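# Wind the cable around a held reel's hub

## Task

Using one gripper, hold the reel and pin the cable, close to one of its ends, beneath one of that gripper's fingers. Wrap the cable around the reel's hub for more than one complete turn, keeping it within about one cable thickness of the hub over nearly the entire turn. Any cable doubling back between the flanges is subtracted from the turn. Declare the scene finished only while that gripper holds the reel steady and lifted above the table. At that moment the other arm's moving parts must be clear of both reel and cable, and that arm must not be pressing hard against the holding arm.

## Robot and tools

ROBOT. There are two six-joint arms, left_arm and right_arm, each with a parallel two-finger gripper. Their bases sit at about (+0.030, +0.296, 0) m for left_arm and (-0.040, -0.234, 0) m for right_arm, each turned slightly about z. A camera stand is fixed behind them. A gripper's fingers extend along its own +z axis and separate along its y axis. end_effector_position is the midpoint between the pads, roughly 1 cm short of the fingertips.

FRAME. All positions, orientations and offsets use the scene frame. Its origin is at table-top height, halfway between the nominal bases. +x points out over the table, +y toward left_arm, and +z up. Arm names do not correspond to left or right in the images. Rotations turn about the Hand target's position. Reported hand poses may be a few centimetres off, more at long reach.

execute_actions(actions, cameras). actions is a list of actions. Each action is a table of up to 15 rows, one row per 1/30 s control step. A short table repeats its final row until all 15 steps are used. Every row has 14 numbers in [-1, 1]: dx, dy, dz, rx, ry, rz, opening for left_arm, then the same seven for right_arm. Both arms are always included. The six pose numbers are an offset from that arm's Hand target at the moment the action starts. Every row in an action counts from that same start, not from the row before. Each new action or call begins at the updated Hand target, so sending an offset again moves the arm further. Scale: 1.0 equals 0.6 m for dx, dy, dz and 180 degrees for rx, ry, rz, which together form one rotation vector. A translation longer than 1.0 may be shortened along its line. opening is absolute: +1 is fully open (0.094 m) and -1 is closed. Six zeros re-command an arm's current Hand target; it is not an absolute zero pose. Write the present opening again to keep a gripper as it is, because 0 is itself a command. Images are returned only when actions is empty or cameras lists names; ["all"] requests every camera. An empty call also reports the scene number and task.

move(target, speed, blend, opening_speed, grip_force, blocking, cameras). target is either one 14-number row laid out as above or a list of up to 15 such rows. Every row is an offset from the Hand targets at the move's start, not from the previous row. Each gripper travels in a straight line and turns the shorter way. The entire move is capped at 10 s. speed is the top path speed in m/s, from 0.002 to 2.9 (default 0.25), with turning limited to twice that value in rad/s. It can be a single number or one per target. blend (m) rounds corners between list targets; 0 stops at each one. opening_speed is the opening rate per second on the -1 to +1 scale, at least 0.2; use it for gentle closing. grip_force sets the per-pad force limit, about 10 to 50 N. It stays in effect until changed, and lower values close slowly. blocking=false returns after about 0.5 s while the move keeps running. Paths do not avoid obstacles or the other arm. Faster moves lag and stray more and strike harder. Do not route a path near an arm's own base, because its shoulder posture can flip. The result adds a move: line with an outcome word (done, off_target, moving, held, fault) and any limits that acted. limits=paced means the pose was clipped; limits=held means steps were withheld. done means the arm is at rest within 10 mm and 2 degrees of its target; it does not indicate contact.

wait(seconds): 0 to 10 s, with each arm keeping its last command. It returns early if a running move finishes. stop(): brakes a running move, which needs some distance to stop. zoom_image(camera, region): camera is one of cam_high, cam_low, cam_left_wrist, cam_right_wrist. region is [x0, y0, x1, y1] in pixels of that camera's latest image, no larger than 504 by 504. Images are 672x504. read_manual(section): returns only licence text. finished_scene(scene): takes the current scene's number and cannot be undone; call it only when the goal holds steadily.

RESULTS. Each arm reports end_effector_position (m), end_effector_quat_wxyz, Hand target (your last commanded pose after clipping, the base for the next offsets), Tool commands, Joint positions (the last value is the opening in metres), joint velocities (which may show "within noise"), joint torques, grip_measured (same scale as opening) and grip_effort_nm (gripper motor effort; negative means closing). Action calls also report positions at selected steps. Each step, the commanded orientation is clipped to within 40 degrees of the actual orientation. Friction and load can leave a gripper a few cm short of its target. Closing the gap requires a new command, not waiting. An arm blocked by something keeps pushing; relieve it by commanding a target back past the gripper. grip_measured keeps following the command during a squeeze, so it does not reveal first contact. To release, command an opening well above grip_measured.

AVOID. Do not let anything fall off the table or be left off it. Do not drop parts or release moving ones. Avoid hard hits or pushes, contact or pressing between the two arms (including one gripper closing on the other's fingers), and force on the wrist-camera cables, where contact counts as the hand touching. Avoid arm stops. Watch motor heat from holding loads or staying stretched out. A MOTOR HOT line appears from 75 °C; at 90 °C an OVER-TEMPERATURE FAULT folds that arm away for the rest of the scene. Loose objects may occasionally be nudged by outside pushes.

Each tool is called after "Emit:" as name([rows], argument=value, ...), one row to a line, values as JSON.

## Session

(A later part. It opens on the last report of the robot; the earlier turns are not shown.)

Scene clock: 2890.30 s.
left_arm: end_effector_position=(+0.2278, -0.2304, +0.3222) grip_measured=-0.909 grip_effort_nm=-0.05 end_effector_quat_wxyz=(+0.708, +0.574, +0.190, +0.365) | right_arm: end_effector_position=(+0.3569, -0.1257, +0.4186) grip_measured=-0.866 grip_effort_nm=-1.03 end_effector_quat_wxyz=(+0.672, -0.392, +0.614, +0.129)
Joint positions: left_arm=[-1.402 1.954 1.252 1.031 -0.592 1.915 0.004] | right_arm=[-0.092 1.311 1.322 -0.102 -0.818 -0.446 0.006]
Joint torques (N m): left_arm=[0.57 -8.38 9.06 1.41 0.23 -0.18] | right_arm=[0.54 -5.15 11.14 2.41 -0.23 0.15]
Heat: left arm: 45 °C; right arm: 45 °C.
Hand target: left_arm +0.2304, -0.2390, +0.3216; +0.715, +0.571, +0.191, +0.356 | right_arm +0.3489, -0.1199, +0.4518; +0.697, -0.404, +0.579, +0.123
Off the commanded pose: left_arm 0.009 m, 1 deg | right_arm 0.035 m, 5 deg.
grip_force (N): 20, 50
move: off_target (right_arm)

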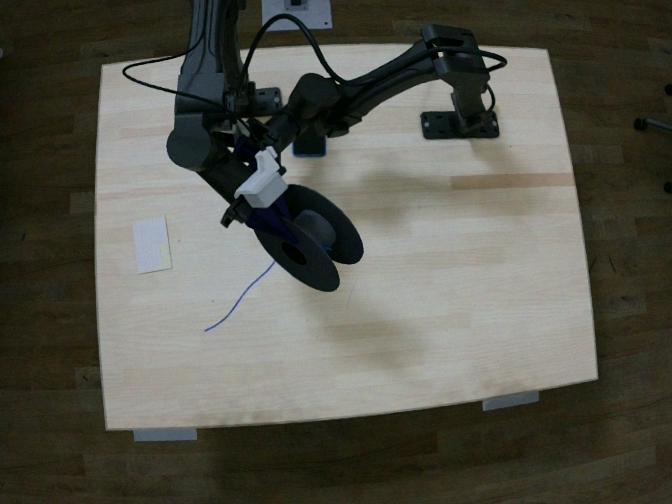

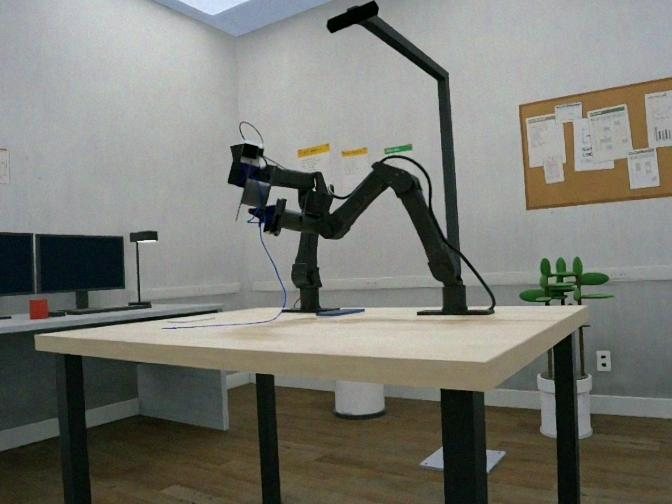

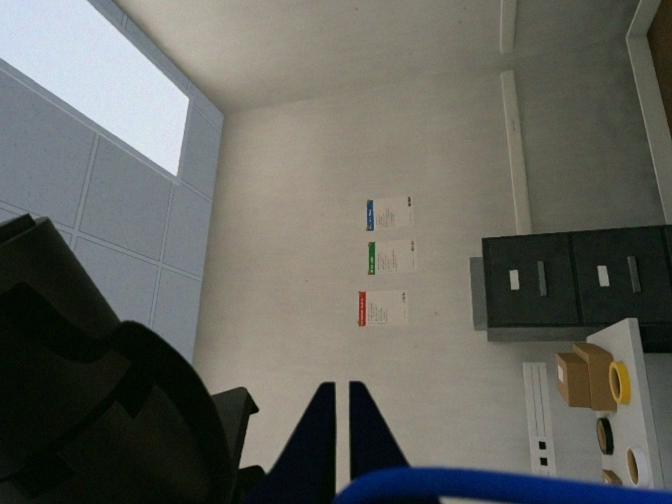

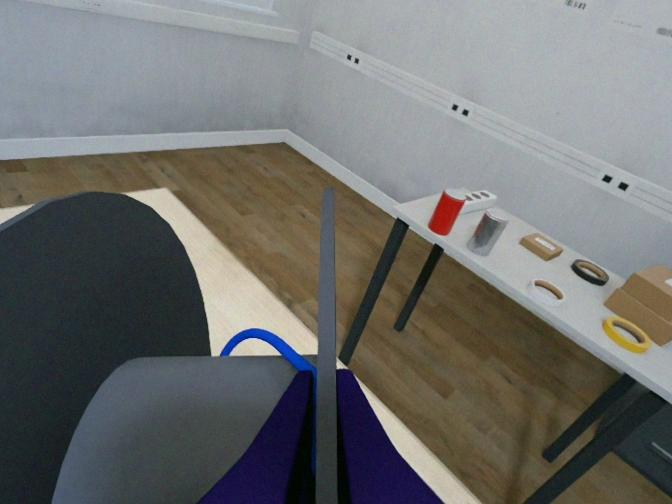

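Emit:
move(target=[0, 0, 0, 0, 0, 0, -0.8, 0, 0, 0, 0, 0, 0, -1], speed=0.08, cameras=["cam_left_wrist", "cam_low"])

Emit:
zoom_image(camera="cam_low", region=[215, 130, 315, 260])

Scene clock: 2903.63 s.
left_arm: end_effector_position=(+0.2278, -0.2305, +0.3221) grip_measured=-0.802 grip_effort_nm=0.11 end_effector_quat_wxyz=(+0.708, +0.574, +0.190, +0.365) | right_arm: end_effector_position=(+0.3569, -0.1257, +0.4186) grip_measured=-0.866 grip_effort_nm=-1.04 end_effector_quat_wxyz=(+0.672, -0.392, +0.614, +0.129)
Joint positions: left_arm=[-1.402 1.954 1.252 1.031 -0.591 1.915 0.009] | right_arm=[-0.092 1.311 1.322 -0.102 -0.818 -0.446 0.006]
Joint torques (N m): left_arm=[0.57 -8.38 9.07 1.4 0.23 -0.18] | right_arm=[0.54 -5.2 11.17 2.41 -0.23 0.15]
Heat: left arm: 44 °C; right arm: 45 °C.
Hand target: left_arm +0.2305, -0.2390, +0.3217; +0.715, +0.571, +0.191, +0.356 | right_arm +0.3489, -0.1199, +0.4519; +0.697, -0.404, +0.579, +0.123
Off the commanded pose: left_arm 0.009 m, 1 deg | right_arm 0.035 m, 5 deg.
grip_force (N): 20, 50
move: off_target (right_arm)
Images, in order (width x height): cam_low 672x504, cam_left_wrist 672x504.

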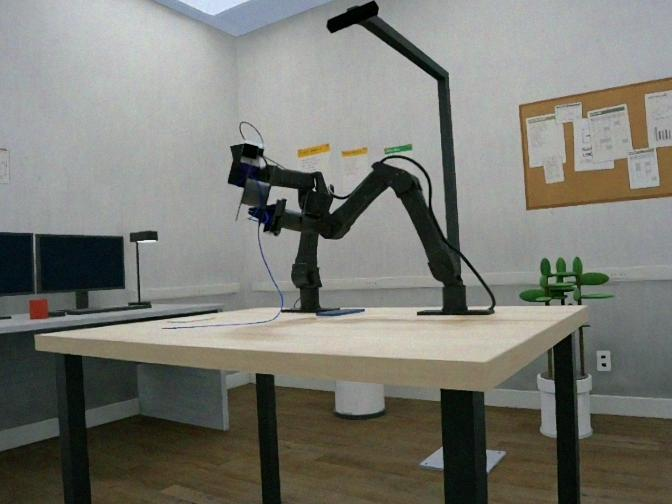

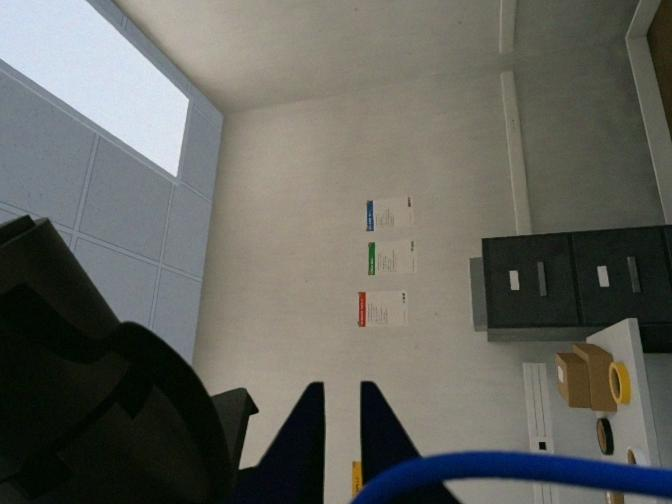

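Scaled by 3.877.

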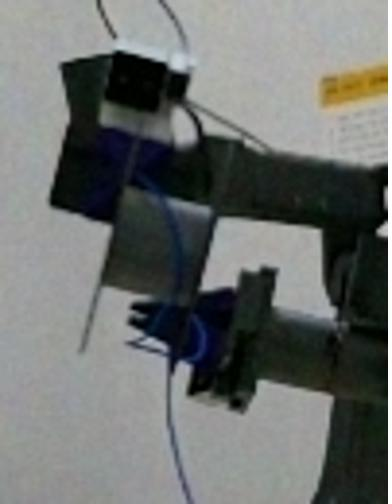

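Emit:
wait(seconds=1.5, cameras=["cam_low", "cam_left_wrist"])

Emit:
zoom_image(camera="cam_low", region=[235, 190, 295, 260])

Scene clock: 2914.40 s.
left_arm: end_effector_position=(+0.2278, -0.2305, +0.3221) grip_measured=-0.802 grip_effort_nm=0.11 end_effector_quat_wxyz=(+0.708, +0.574, +0.190, +0.365) | right_arm: end_effector_position=(+0.3569, -0.1257, +0.4186) grip_measured=-0.866 grip_effort_nm=-1.04 end_effector_quat_wxyz=(+0.672, -0.392, +0.614, +0.129)
Joint positions: left_arm=[-1.402 1.954 1.252 1.031 -0.591 1.915 0.009] | right_arm=[-0.092 1.311 1.322 -0.102 -0.818 -0.446 0.006]
Joint torques (N m): left_arm=[0.54 -8.38 9.06 1.4 0.22 -0.18] | right_arm=[0.51 -5.22 11.21 2.4 -0.22 0.13]
Heat: left arm: 43 °C; right arm: 45 °C.
Hand target: left_arm +0.2305, -0.2390, +0.3217; +0.715, +0.571, +0.191, +0.356 | right_arm +0.3489, -0.1199, +0.4519; +0.697, -0.404, +0.579, +0.123
Tool commands: left_gripper/opening=-0.8 right_gripper/opening=-1.0
Off the commanded pose: left_arm 0.009 m, 1 deg | right_arm 0.035 m, 5 deg.
grip_force (N): 20, 50
wait: 1.50 s; at rest from the start
Images, in order (width x height): cam_low 672x504, cam_left_wrist 672x504.

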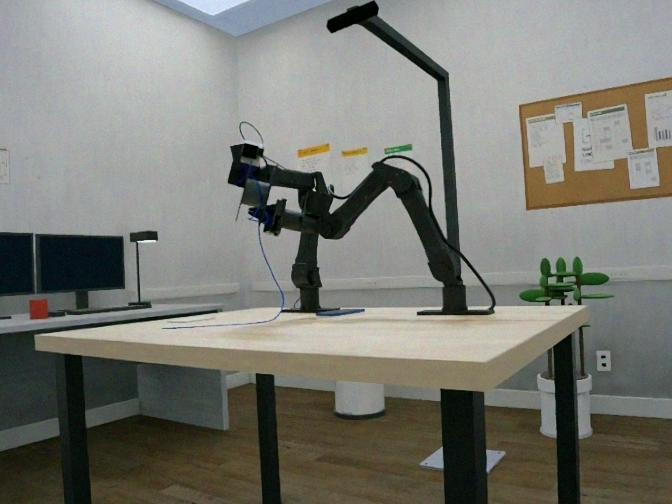

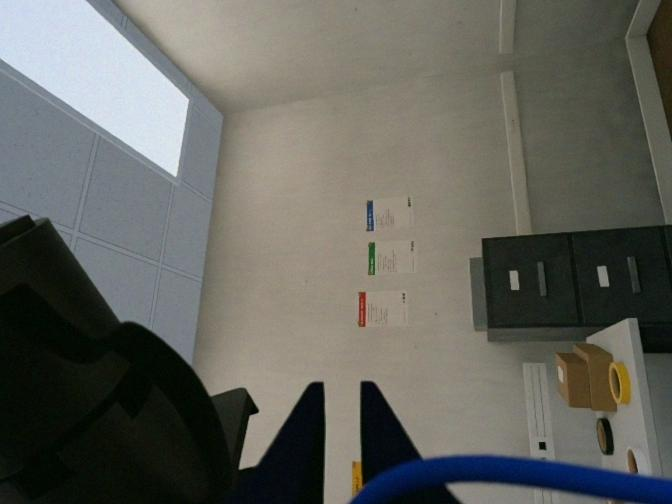

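Scaled by 7.200.

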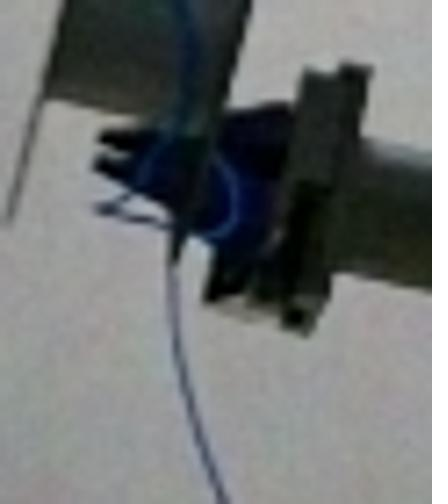

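Emit:
move([
  [0, 0, 0, 0, 0, 0, -0.91, 0, 0, 0, 0, 0, 0, -1],
  [0.0102, -0.1027, -0.0652, 0.0456, -0.03, 0.0153, -0.91, 0, 0, 0, 0, 0, 0, -1],
], speed=0.08, cameras=["cam_left_wrist", "cam_low", "cam_right_wrist"])

Emit:
zoom_image(camera="cam_low", region=[205, 130, 305, 260])

Scene clock: 2956.37 s.
left_arm: end_effector_position=(+0.2375, -0.2926, +0.2881) grip_measured=-0.908 grip_effort_nm=-0.12 end_effector_quat_wxyz=(+0.672, +0.598, +0.145, +0.413) | right_arm: end_effector_position=(+0.3569, -0.1257, +0.4183) grip_measured=-0.866 grip_effort_nm=-1.04 end_effector_quat_wxyz=(+0.672, -0.392, +0.615, +0.129)
Joint positions: left_arm=[-1.404 2.206 1.527 0.975 -0.591 2.053 0.004] | right_arm=[-0.092 1.311 1.322 -0.103 -0.818 -0.446 0.006]
Joint torques (N m): left_arm=[-0.49 -10.18 9.11 1.42 0.01 -0.04] | right_arm=[0.47 -5.24 11.14 2.42 -0.24 0.13]
Heat: left arm: 41 °C; right arm: 45 °C.
Hand target: left_arm +0.2366, -0.3007, +0.2824; +0.671, +0.599, +0.145, +0.412 | right_arm +0.3489, -0.1199, +0.4518; +0.697, -0.404, +0.579, +0.123
Off the commanded pose: left_arm 0.010 m, 0 deg | right_arm 0.035 m, 5 deg.
grip_force (N): 20, 50
move: off_target (right_arm)
Images, in order (width x height): cam_low 672x504, cam_left_wrist 672x504, cam_right_wrist 672x504.

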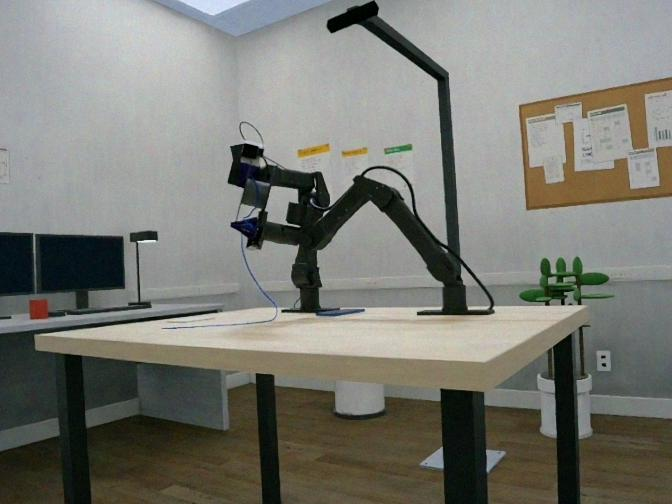

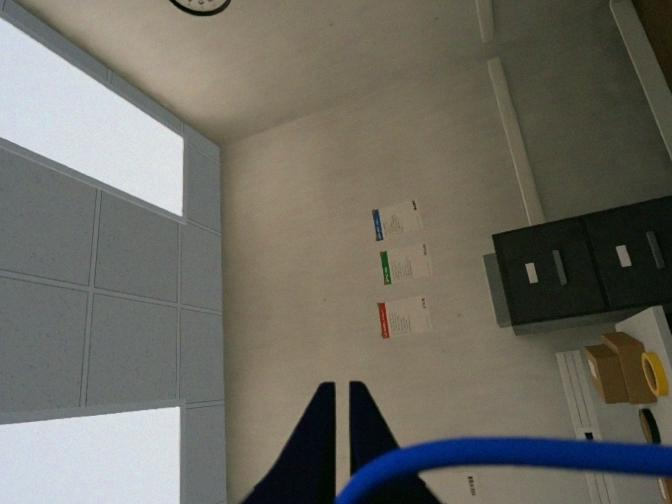

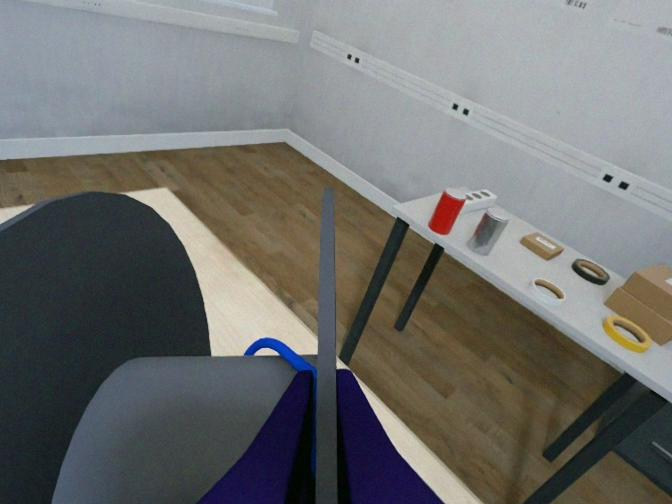

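Scaled by 3.877.

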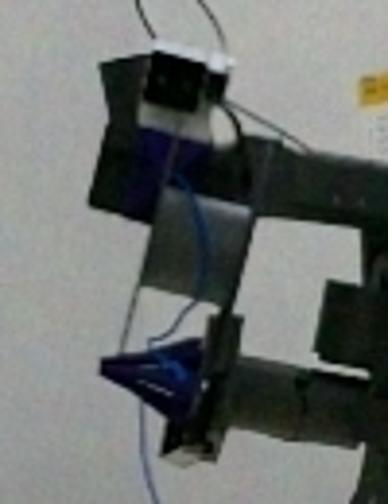

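Emit:
move([
  [-0.0493, 0.1518, 0.1073, -0.0459, 0.03, -0.0143, -0.91, 0, 0, 0, 0, 0, 0, -1],
  [-0.0717, 0.2093, 0.1607, -0.1029, 0.0709, -0.0351, -0.91, 0, 0, 0, 0, 0, 0, -1],
], speed=0.08, blend=0.02, cameras=["cam_left_wrist", "cam_low", "cam_right_wrist", "cam_high"])

Emit:
zoom_image(camera="cam_low", region=[215, 130, 315, 260])

Scene clock: 2977.30 s.
left_arm: end_effector_position=(+0.1978, -0.1871, +0.3634) grip_measured=-0.908 grip_effort_nm=-0.12 end_effector_quat_wxyz=(+0.748, +0.547, +0.240, +0.289) | right_arm: end_effector_position=(+0.3569, -0.1257, +0.4183) grip_measured=-0.866 grip_effort_nm=-1.04 end_effector_quat_wxyz=(+0.672, -0.392, +0.615, +0.129)
Joint positions: left_arm=[-1.455 1.732 1.117 0.976 -0.625 1.745 0.004] | right_arm=[-0.092 1.311 1.322 -0.104 -0.818 -0.446 0.006]
Joint torques (N m): left_arm=[-0.66 -12.64 5.11 1.38 0.02 -0.17] | right_arm=[0.5 -5.22 11.19 2.42 -0.24 0.14]
Heat: left arm: 42 °C; right arm: 45 °C.
Hand target: left_arm +0.1936, -0.1750, +0.3790; +0.760, +0.532, +0.249, +0.278 | right_arm +0.3489, -0.1199, +0.4518; +0.697, -0.404, +0.579, +0.123
Off the commanded pose: left_arm 0.020 m, 3 deg | right_arm 0.035 m, 5 deg.
grip_force (N): 20, 50
move: off_target (left_arm, right_arm)

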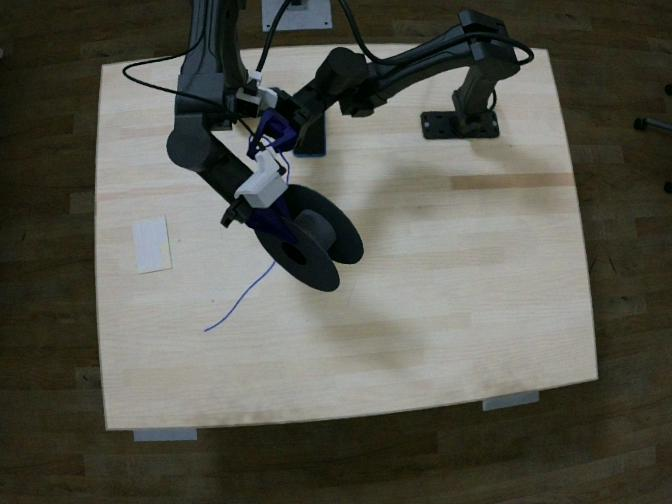

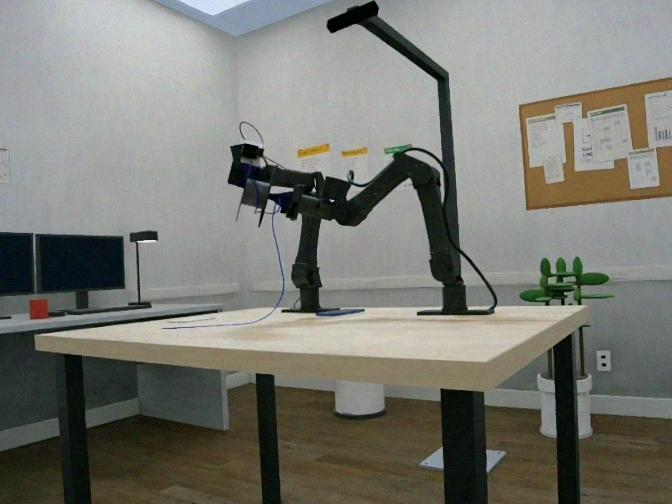

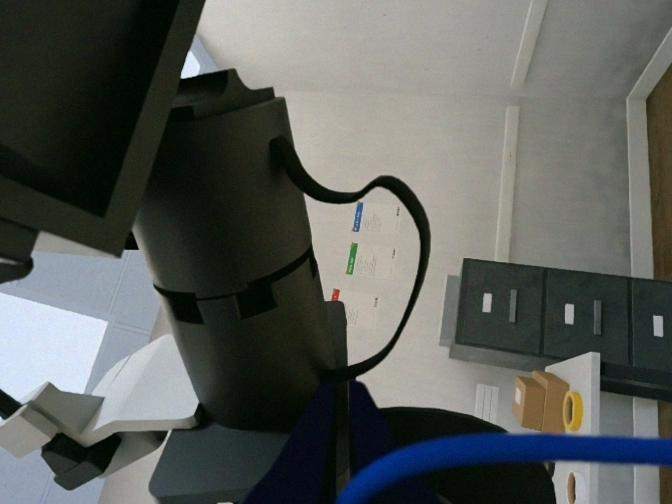

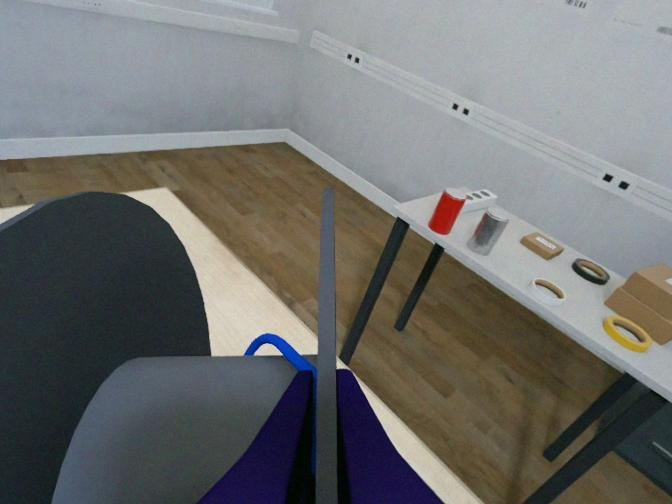

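Scaled by 3.877.

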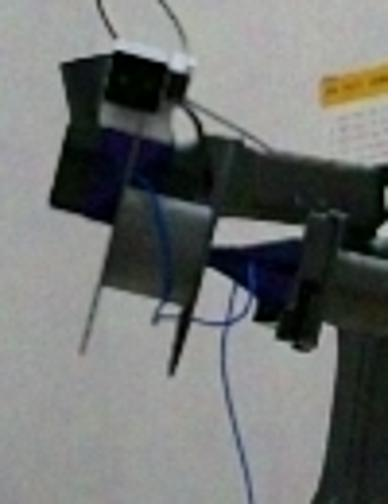

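Emit:
move([
  [0.0008, 0.0422, 0.053, -0.0637, 0.0477, -0.0272, -0.91, 0, 0, 0, 0, 0, 0, -1],
  [0.0227, 0.0892, 0.1108, -0.138, 0.1058, -0.0629, -0.91, 0, 0, 0, 0, 0, 0, -1],
], speed=0.08, blend=0.02, cameras=["cam_left_wrist", "cam_low", "cam_right_wrist", "cam_high"])

Emit:
zoom_image(camera="cam_low", region=[215, 110, 335, 240])

Scene clock: 3001.03 s.
left_arm: end_effector_position=(+0.2097, -0.1338, +0.4288) grip_measured=-0.908 grip_effort_nm=-0.12 end_effector_quat_wxyz=(+0.817, +0.435, +0.373, +0.069) | right_arm: end_effector_position=(+0.3566, -0.1255, +0.4183) grip_measured=-0.866 grip_effort_nm=-1.04 end_effector_quat_wxyz=(+0.672, -0.392, +0.615, +0.131)
Joint positions: left_arm=[-1.395 1.508 1.093 0.834 -0.568 1.181 0.004] | right_arm=[-0.092 1.311 1.322 -0.104 -0.82 -0.444 0.006]
Joint torques (N m): left_arm=[0.5 -10.33 6 1.43 0.28 -0.21] | right_arm=[0.53 -5.22 11.17 2.42 -0.22 0.11]
Heat: left arm: 41 °C; right arm: 44 °C.
Hand target: left_arm +0.2071, -0.1216, +0.4454; +0.828, +0.417, +0.371, +0.051 | right_arm +0.3489, -0.1199, +0.4518; +0.697, -0.404, +0.579, +0.123
Off the commanded pose: left_arm 0.021 m, 3 deg | right_arm 0.035 m, 5 deg.
grip_force (N): 20, 50
move: off_target (left_arm, right_arm)

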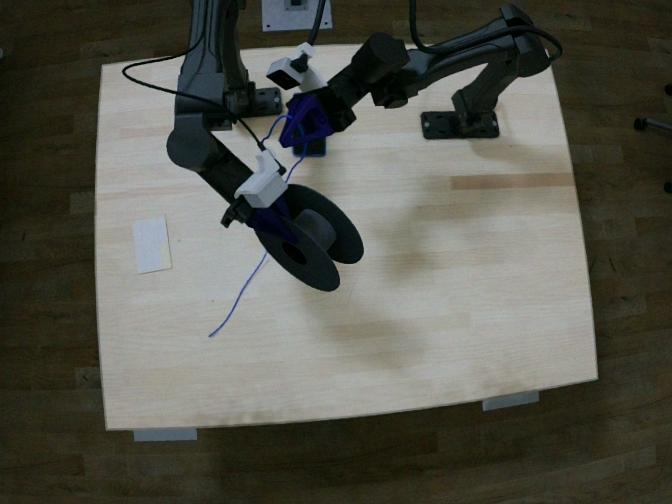

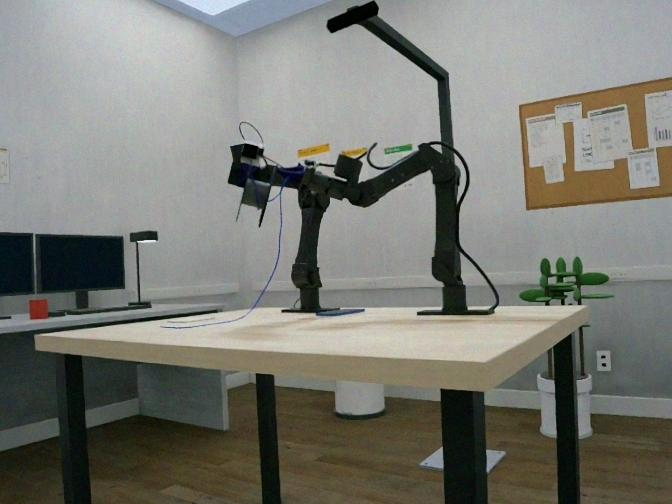

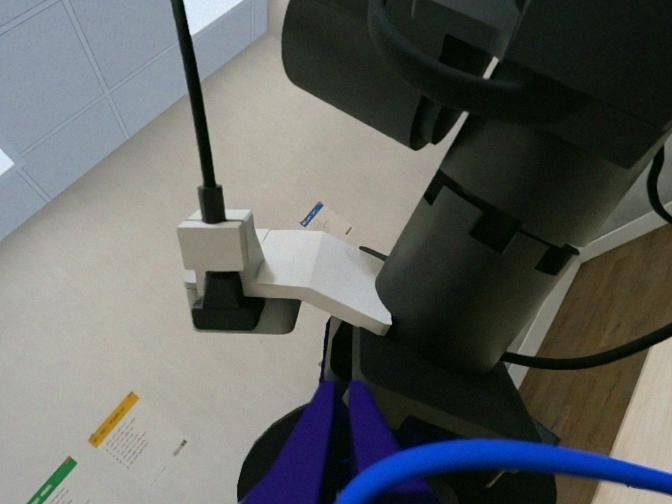

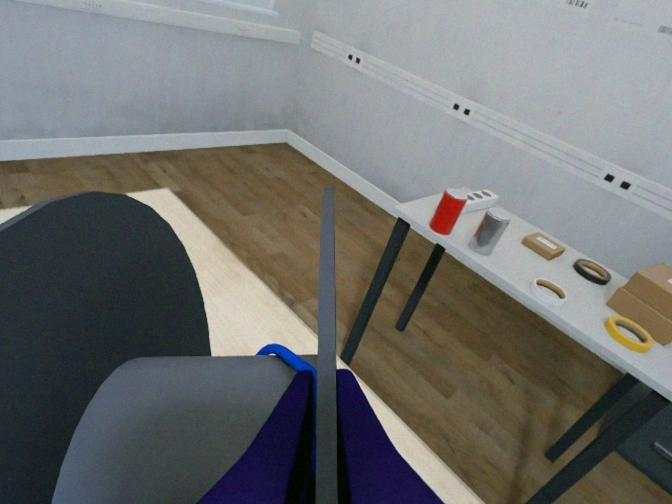

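Scaled by 3.877.

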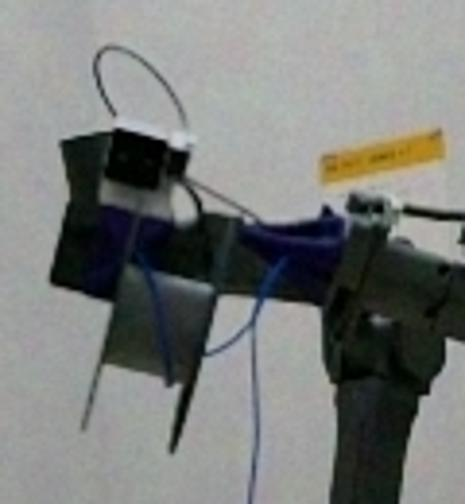

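Emit:
move([
  [0.0492, 0.0472, 0.0502, -0.0767, 0.0683, -0.0428, -0.91, 0, 0, 0, 0, 0, 0, -1],
  [0.127, 0.0817, 0.0802, -0.16, 0.1433, -0.0917, -0.91, 0, 0, 0, 0, 0, 0, -1],
], speed=0.08, blend=0.02, cameras=["cam_left_wrist", "cam_low", "cam_right_wrist", "cam_high"])

Emit:
zoom_image(camera="cam_low", region=[215, 110, 335, 240])

Emit:
zoom_image(camera="cam_high", region=[200, 70, 440, 310])

Scene clock: 3023.80 s.
left_arm: end_effector_position=(+0.2872, -0.0910, +0.4482) grip_measured=-0.908 grip_effort_nm=-0.12 end_effector_quat_wxyz=(+0.776, +0.288, +0.511, -0.233) | right_arm: end_effector_position=(+0.3562, -0.1250, +0.4183) grip_measured=-0.866 grip_effort_nm=-1.04 end_effector_quat_wxyz=(+0.671, -0.390, +0.616, +0.135)
Joint positions: left_arm=[-1.099 1.414 1.133 0.612 -0.271 0.313 0.004] | right_arm=[-0.092 1.311 1.322 -0.104 -0.823 -0.435 0.006]
Joint torques (N m): left_arm=[0.99 -9.35 10.48 1.72 0.03 -0.11] | right_arm=[0.55 -5.22 11.14 2.43 -0.19 0.02]
Heat: left arm: 41 °C; right arm: 44 °C.
Hand target: left_arm +0.2834, -0.0725, +0.4935; +0.801, +0.249, +0.482, -0.251 | right_arm +0.3489, -0.1199, +0.4518; +0.697, -0.404, +0.579, +0.123
Off the commanded pose: left_arm 0.049 m, 7 deg | right_arm 0.035 m, 6 deg.
grip_force (N): 20, 50
move: off_target (left_arm, right_arm)

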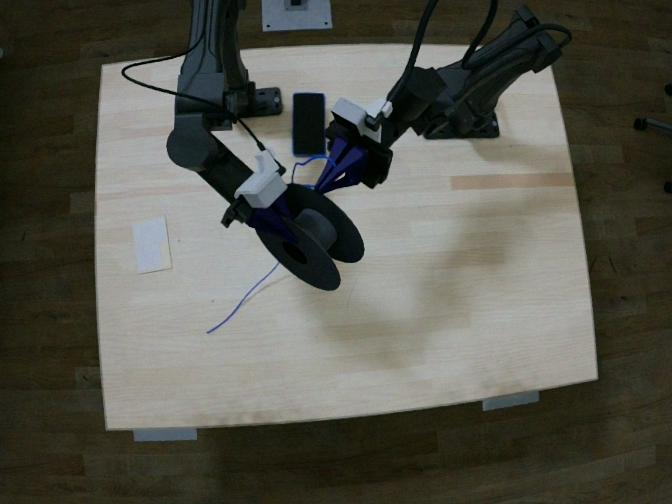

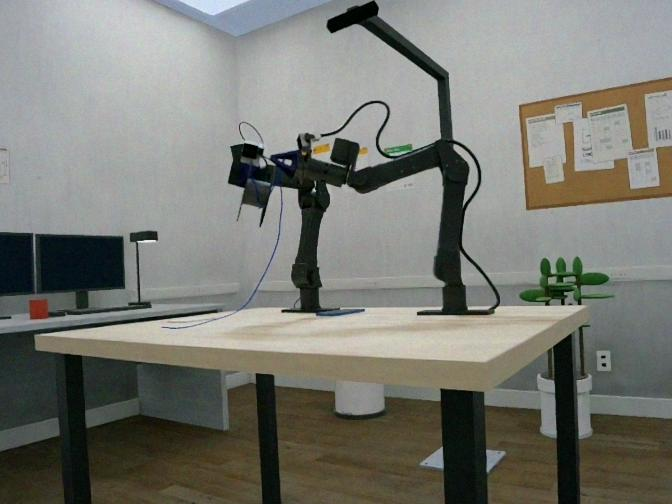

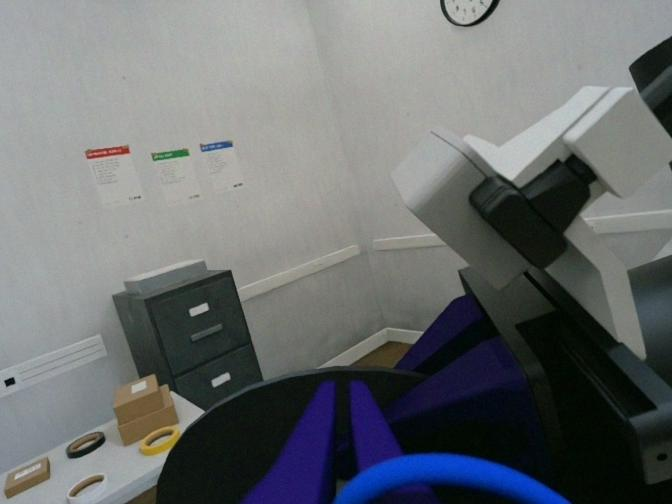

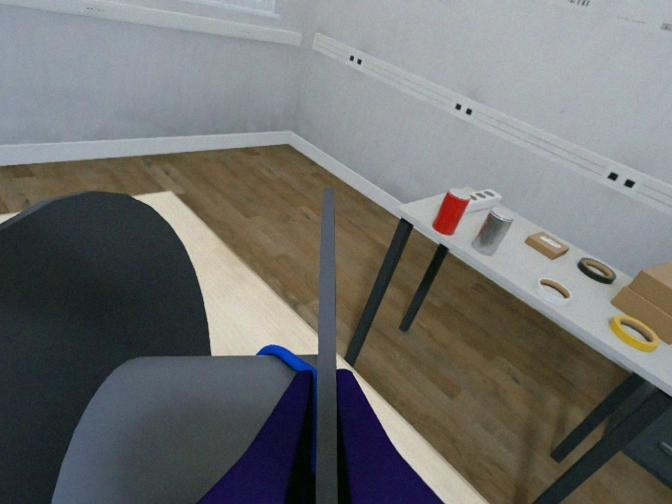

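Scaled by 3.877.

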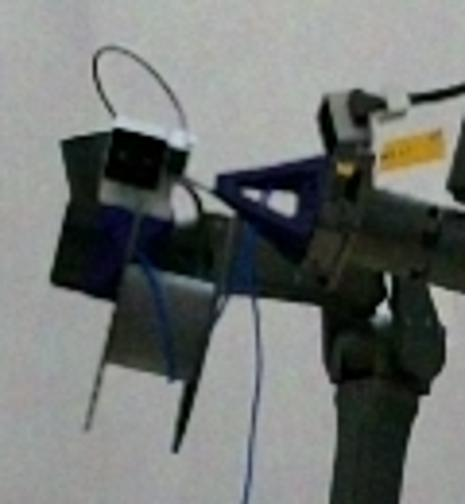

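Scaled by 2.100.

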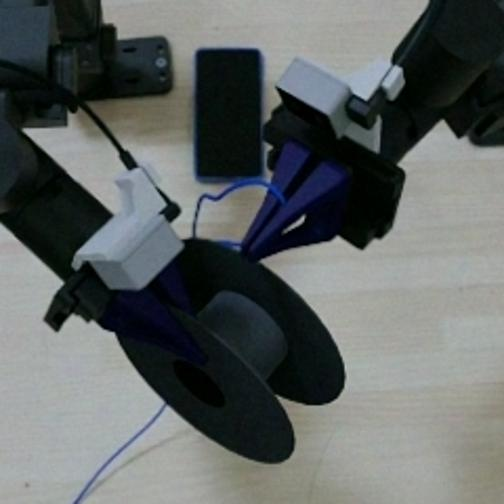

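Emit:
move([
  [0.0313, 0.0198, 0.0392, -0.0216, 0.0214, -0.0137, -0.91, 0, 0, 0, 0, 0, 0, -1],
  [0.0765, 0.0435, 0.0317, -0.0791, 0.0783, -0.0503, -0.91, 0, 0, 0, 0, 0, 0, -1],
], speed=0.08, blend=0.02, cameras=["cam_left_wrist", "cam_low", "cam_right_wrist", "cam_high"])

Emit:
zoom_image(camera="cam_low", region=[215, 110, 335, 240])

Emit:
zoom_image(camera="cam_high", region=[200, 70, 440, 310])

Scene clock: 3057.83 s.
left_arm: end_effector_position=(+0.3319, -0.0625, +0.4709) grip_measured=-0.908 grip_effort_nm=-0.12 end_effector_quat_wxyz=(+0.711, +0.178, +0.559, -0.388) | right_arm: end_effector_position=(+0.3550, -0.1230, +0.4243) grip_measured=-0.866 grip_effort_nm=-1.04 end_effector_quat_wxyz=(+0.674, -0.392, +0.611, +0.135)
Joint positions: left_arm=[-0.918 1.414 1.226 0.507 -0.096 -0.16 0.004] | right_arm=[-0.087 1.311 1.335 -0.102 -0.824 -0.43 0.006]
Joint torques (N m): left_arm=[1.13 -7.87 10.48 1.88 -0.1 -0.06] | right_arm=[0.17 -4.96 10.26 2.41 -0.16 -0.01]
Heat: left arm: 43 °C; right arm: 44 °C.
Hand target: left_arm +0.3293, -0.0464, +0.5125; +0.739, +0.153, +0.521, -0.400 | right_arm +0.3489, -0.1199, +0.4518; +0.697, -0.404, +0.579, +0.123
Off the commanded pose: left_arm 0.045 m, 6 deg | right_arm 0.028 m, 5 deg.
grip_force (N): 20, 50
move: off_target (left_arm, right_arm)

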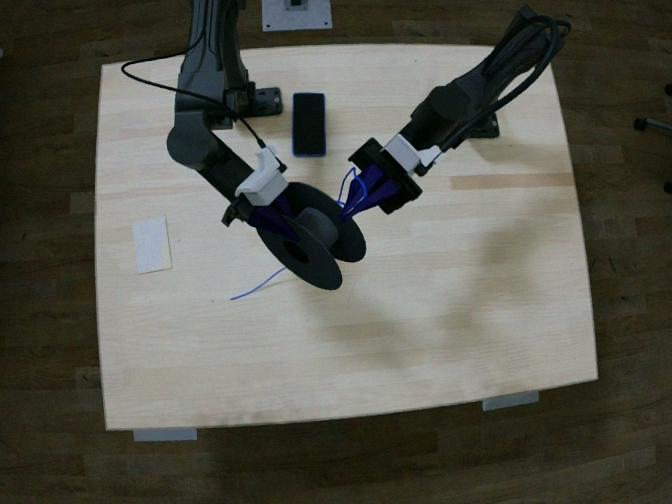

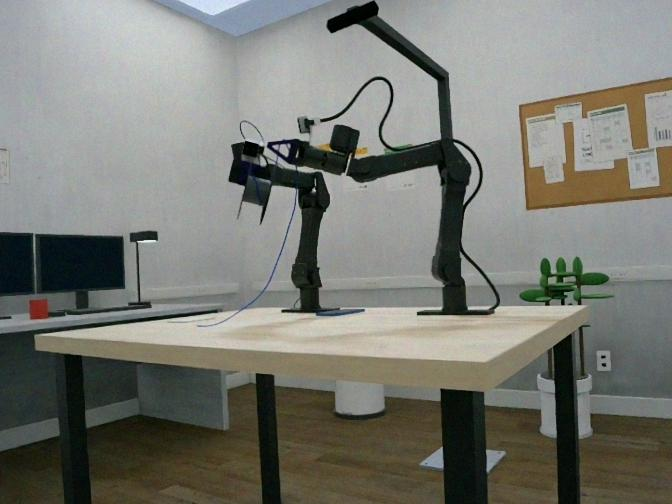

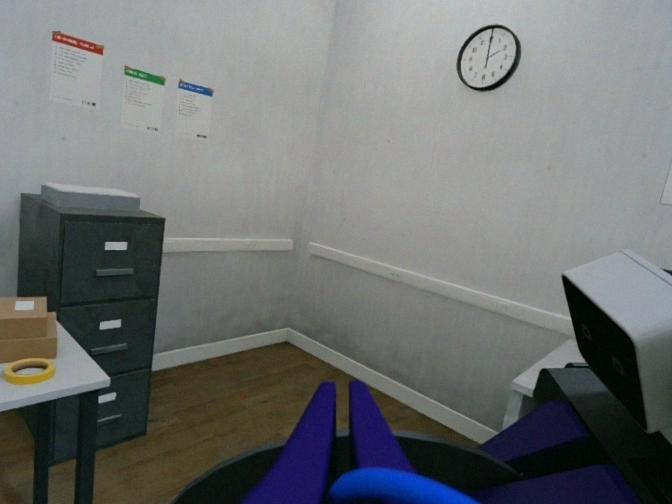

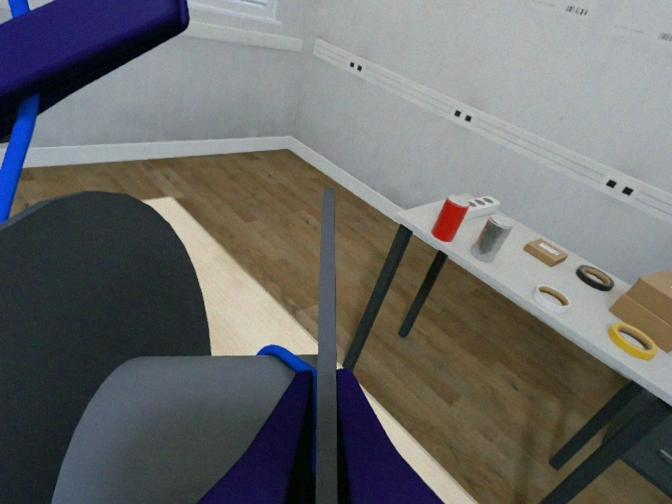

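Scaled by 3.877.

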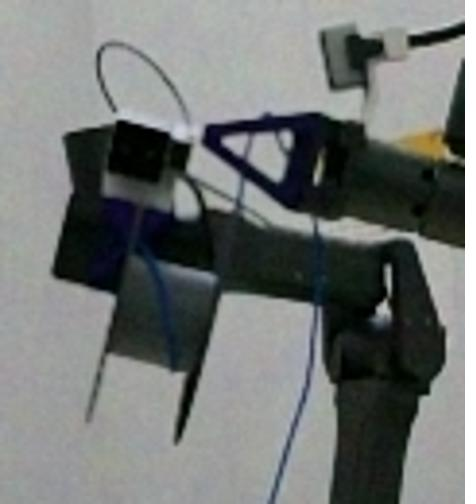

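Scaled by 2.100.

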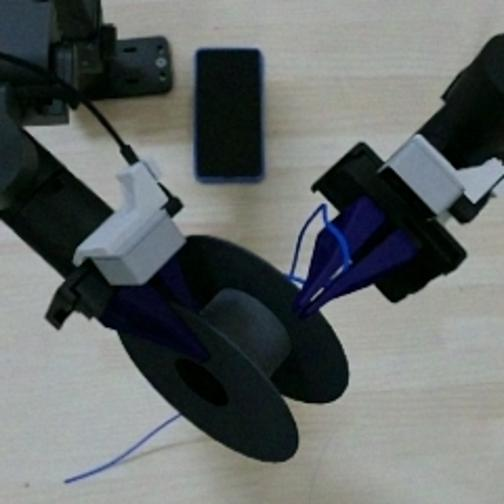

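Emit:
move(target=[0.042, -0.0405, 0.0265, 0, 0, 0, -0.91, 0, 0, 0, 0, 0, 0, -1], speed=0.08, cameras=["cam_left_wrist", "cam_low", "cam_right_wrist", "cam_high"])

Emit:
zoom_image(camera="cam_high", region=[200, 70, 440, 310])

Scene clock: 3093.40 s.
left_arm: end_effector_position=(+0.3502, -0.0746, +0.5122) grip_measured=-0.908 grip_effort_nm=-0.12 end_effector_quat_wxyz=(+0.728, +0.164, +0.535, -0.397) | right_arm: end_effector_position=(+0.3550, -0.1230, +0.4243) grip_measured=-0.866 grip_effort_nm=-1.04 end_effector_quat_wxyz=(+0.674, -0.392, +0.611, +0.135)
Joint positions: left_arm=[-0.901 1.524 1.427 0.482 -0.089 -0.166 0.004] | right_arm=[-0.087 1.311 1.335 -0.102 -0.824 -0.43 0.006]
Joint torques (N m): left_arm=[0.95 -5.94 10.02 1.58 -0.03 -0.05] | right_arm=[0.21 -5 10.22 2.41 -0.17 -0.02]
Heat: left arm: 45 °C; right arm: 48 °C.
Hand target: left_arm +0.3545, -0.0708, +0.5283; +0.739, +0.153, +0.521, -0.400 | right_arm +0.3489, -0.1199, +0.4518; +0.697, -0.404, +0.579, +0.123
Off the commanded pose: left_arm 0.017 m, 2 deg | right_arm 0.028 m, 5 deg.
grip_force (N): 20, 50
move: off_target (left_arm, right_arm)

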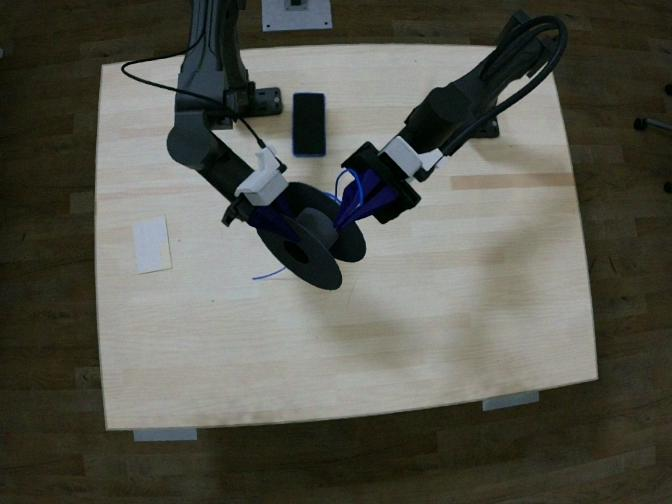

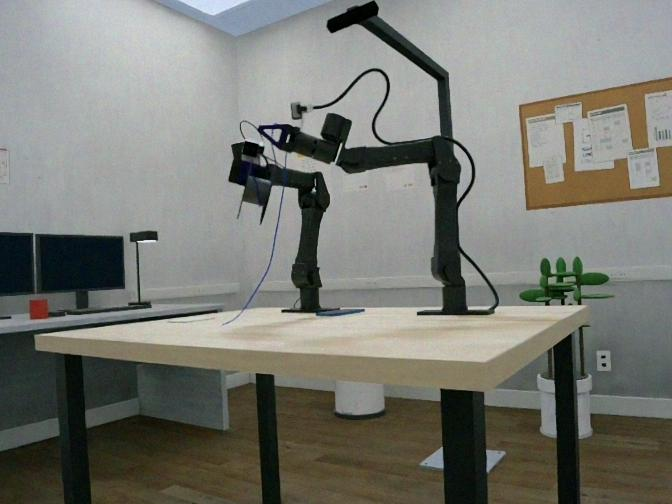

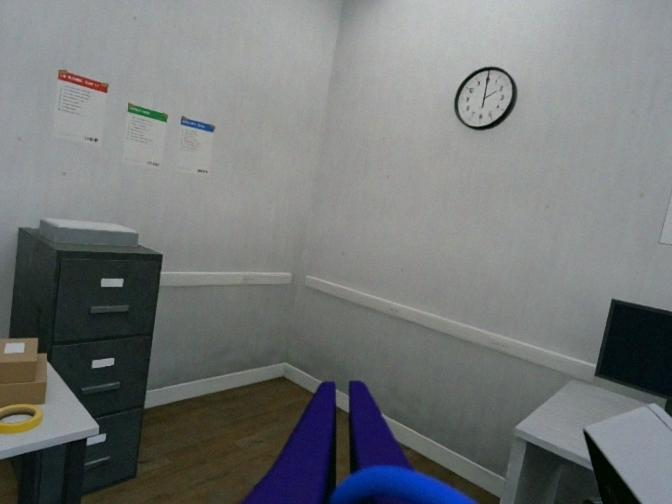

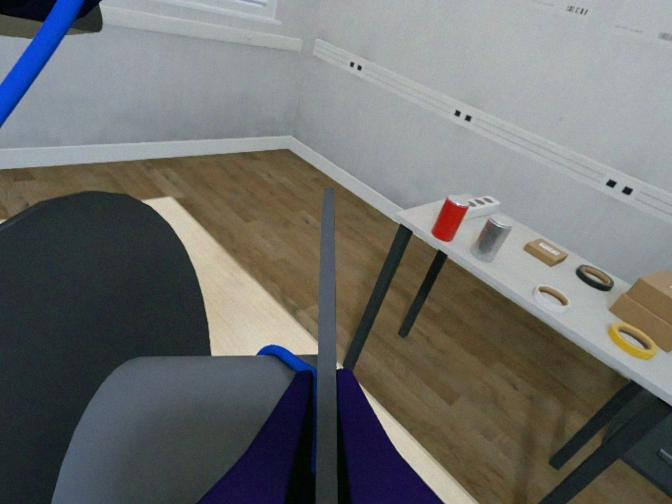

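Scaled by 2.100.

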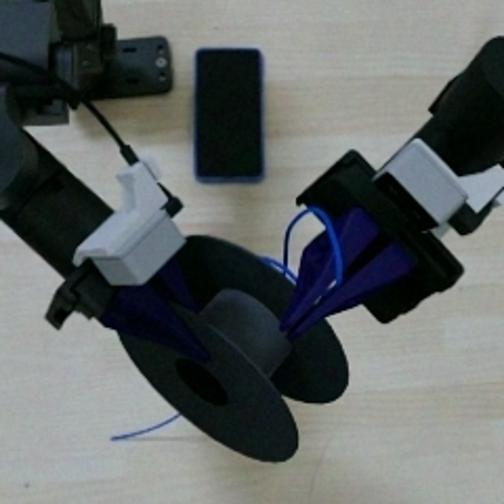

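Emit:
zoom_image(camera="cam_right_wrist", region=[0, 0, 340, 250])

Emit:
zoom_image(camera="cam_low", region=[215, 100, 335, 240])

Scaled by 1.482.

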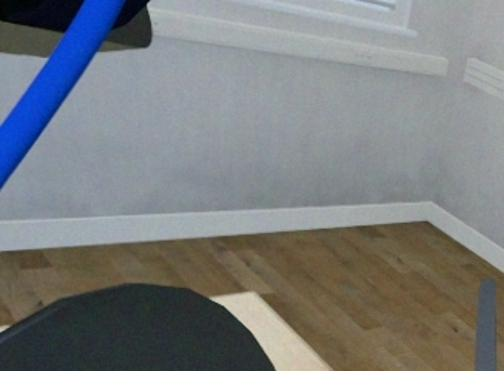

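Scaled by 3.600.

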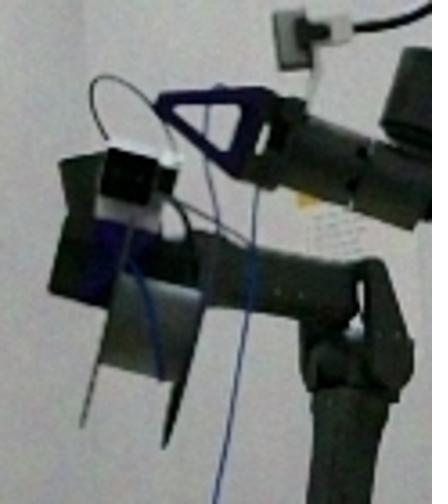

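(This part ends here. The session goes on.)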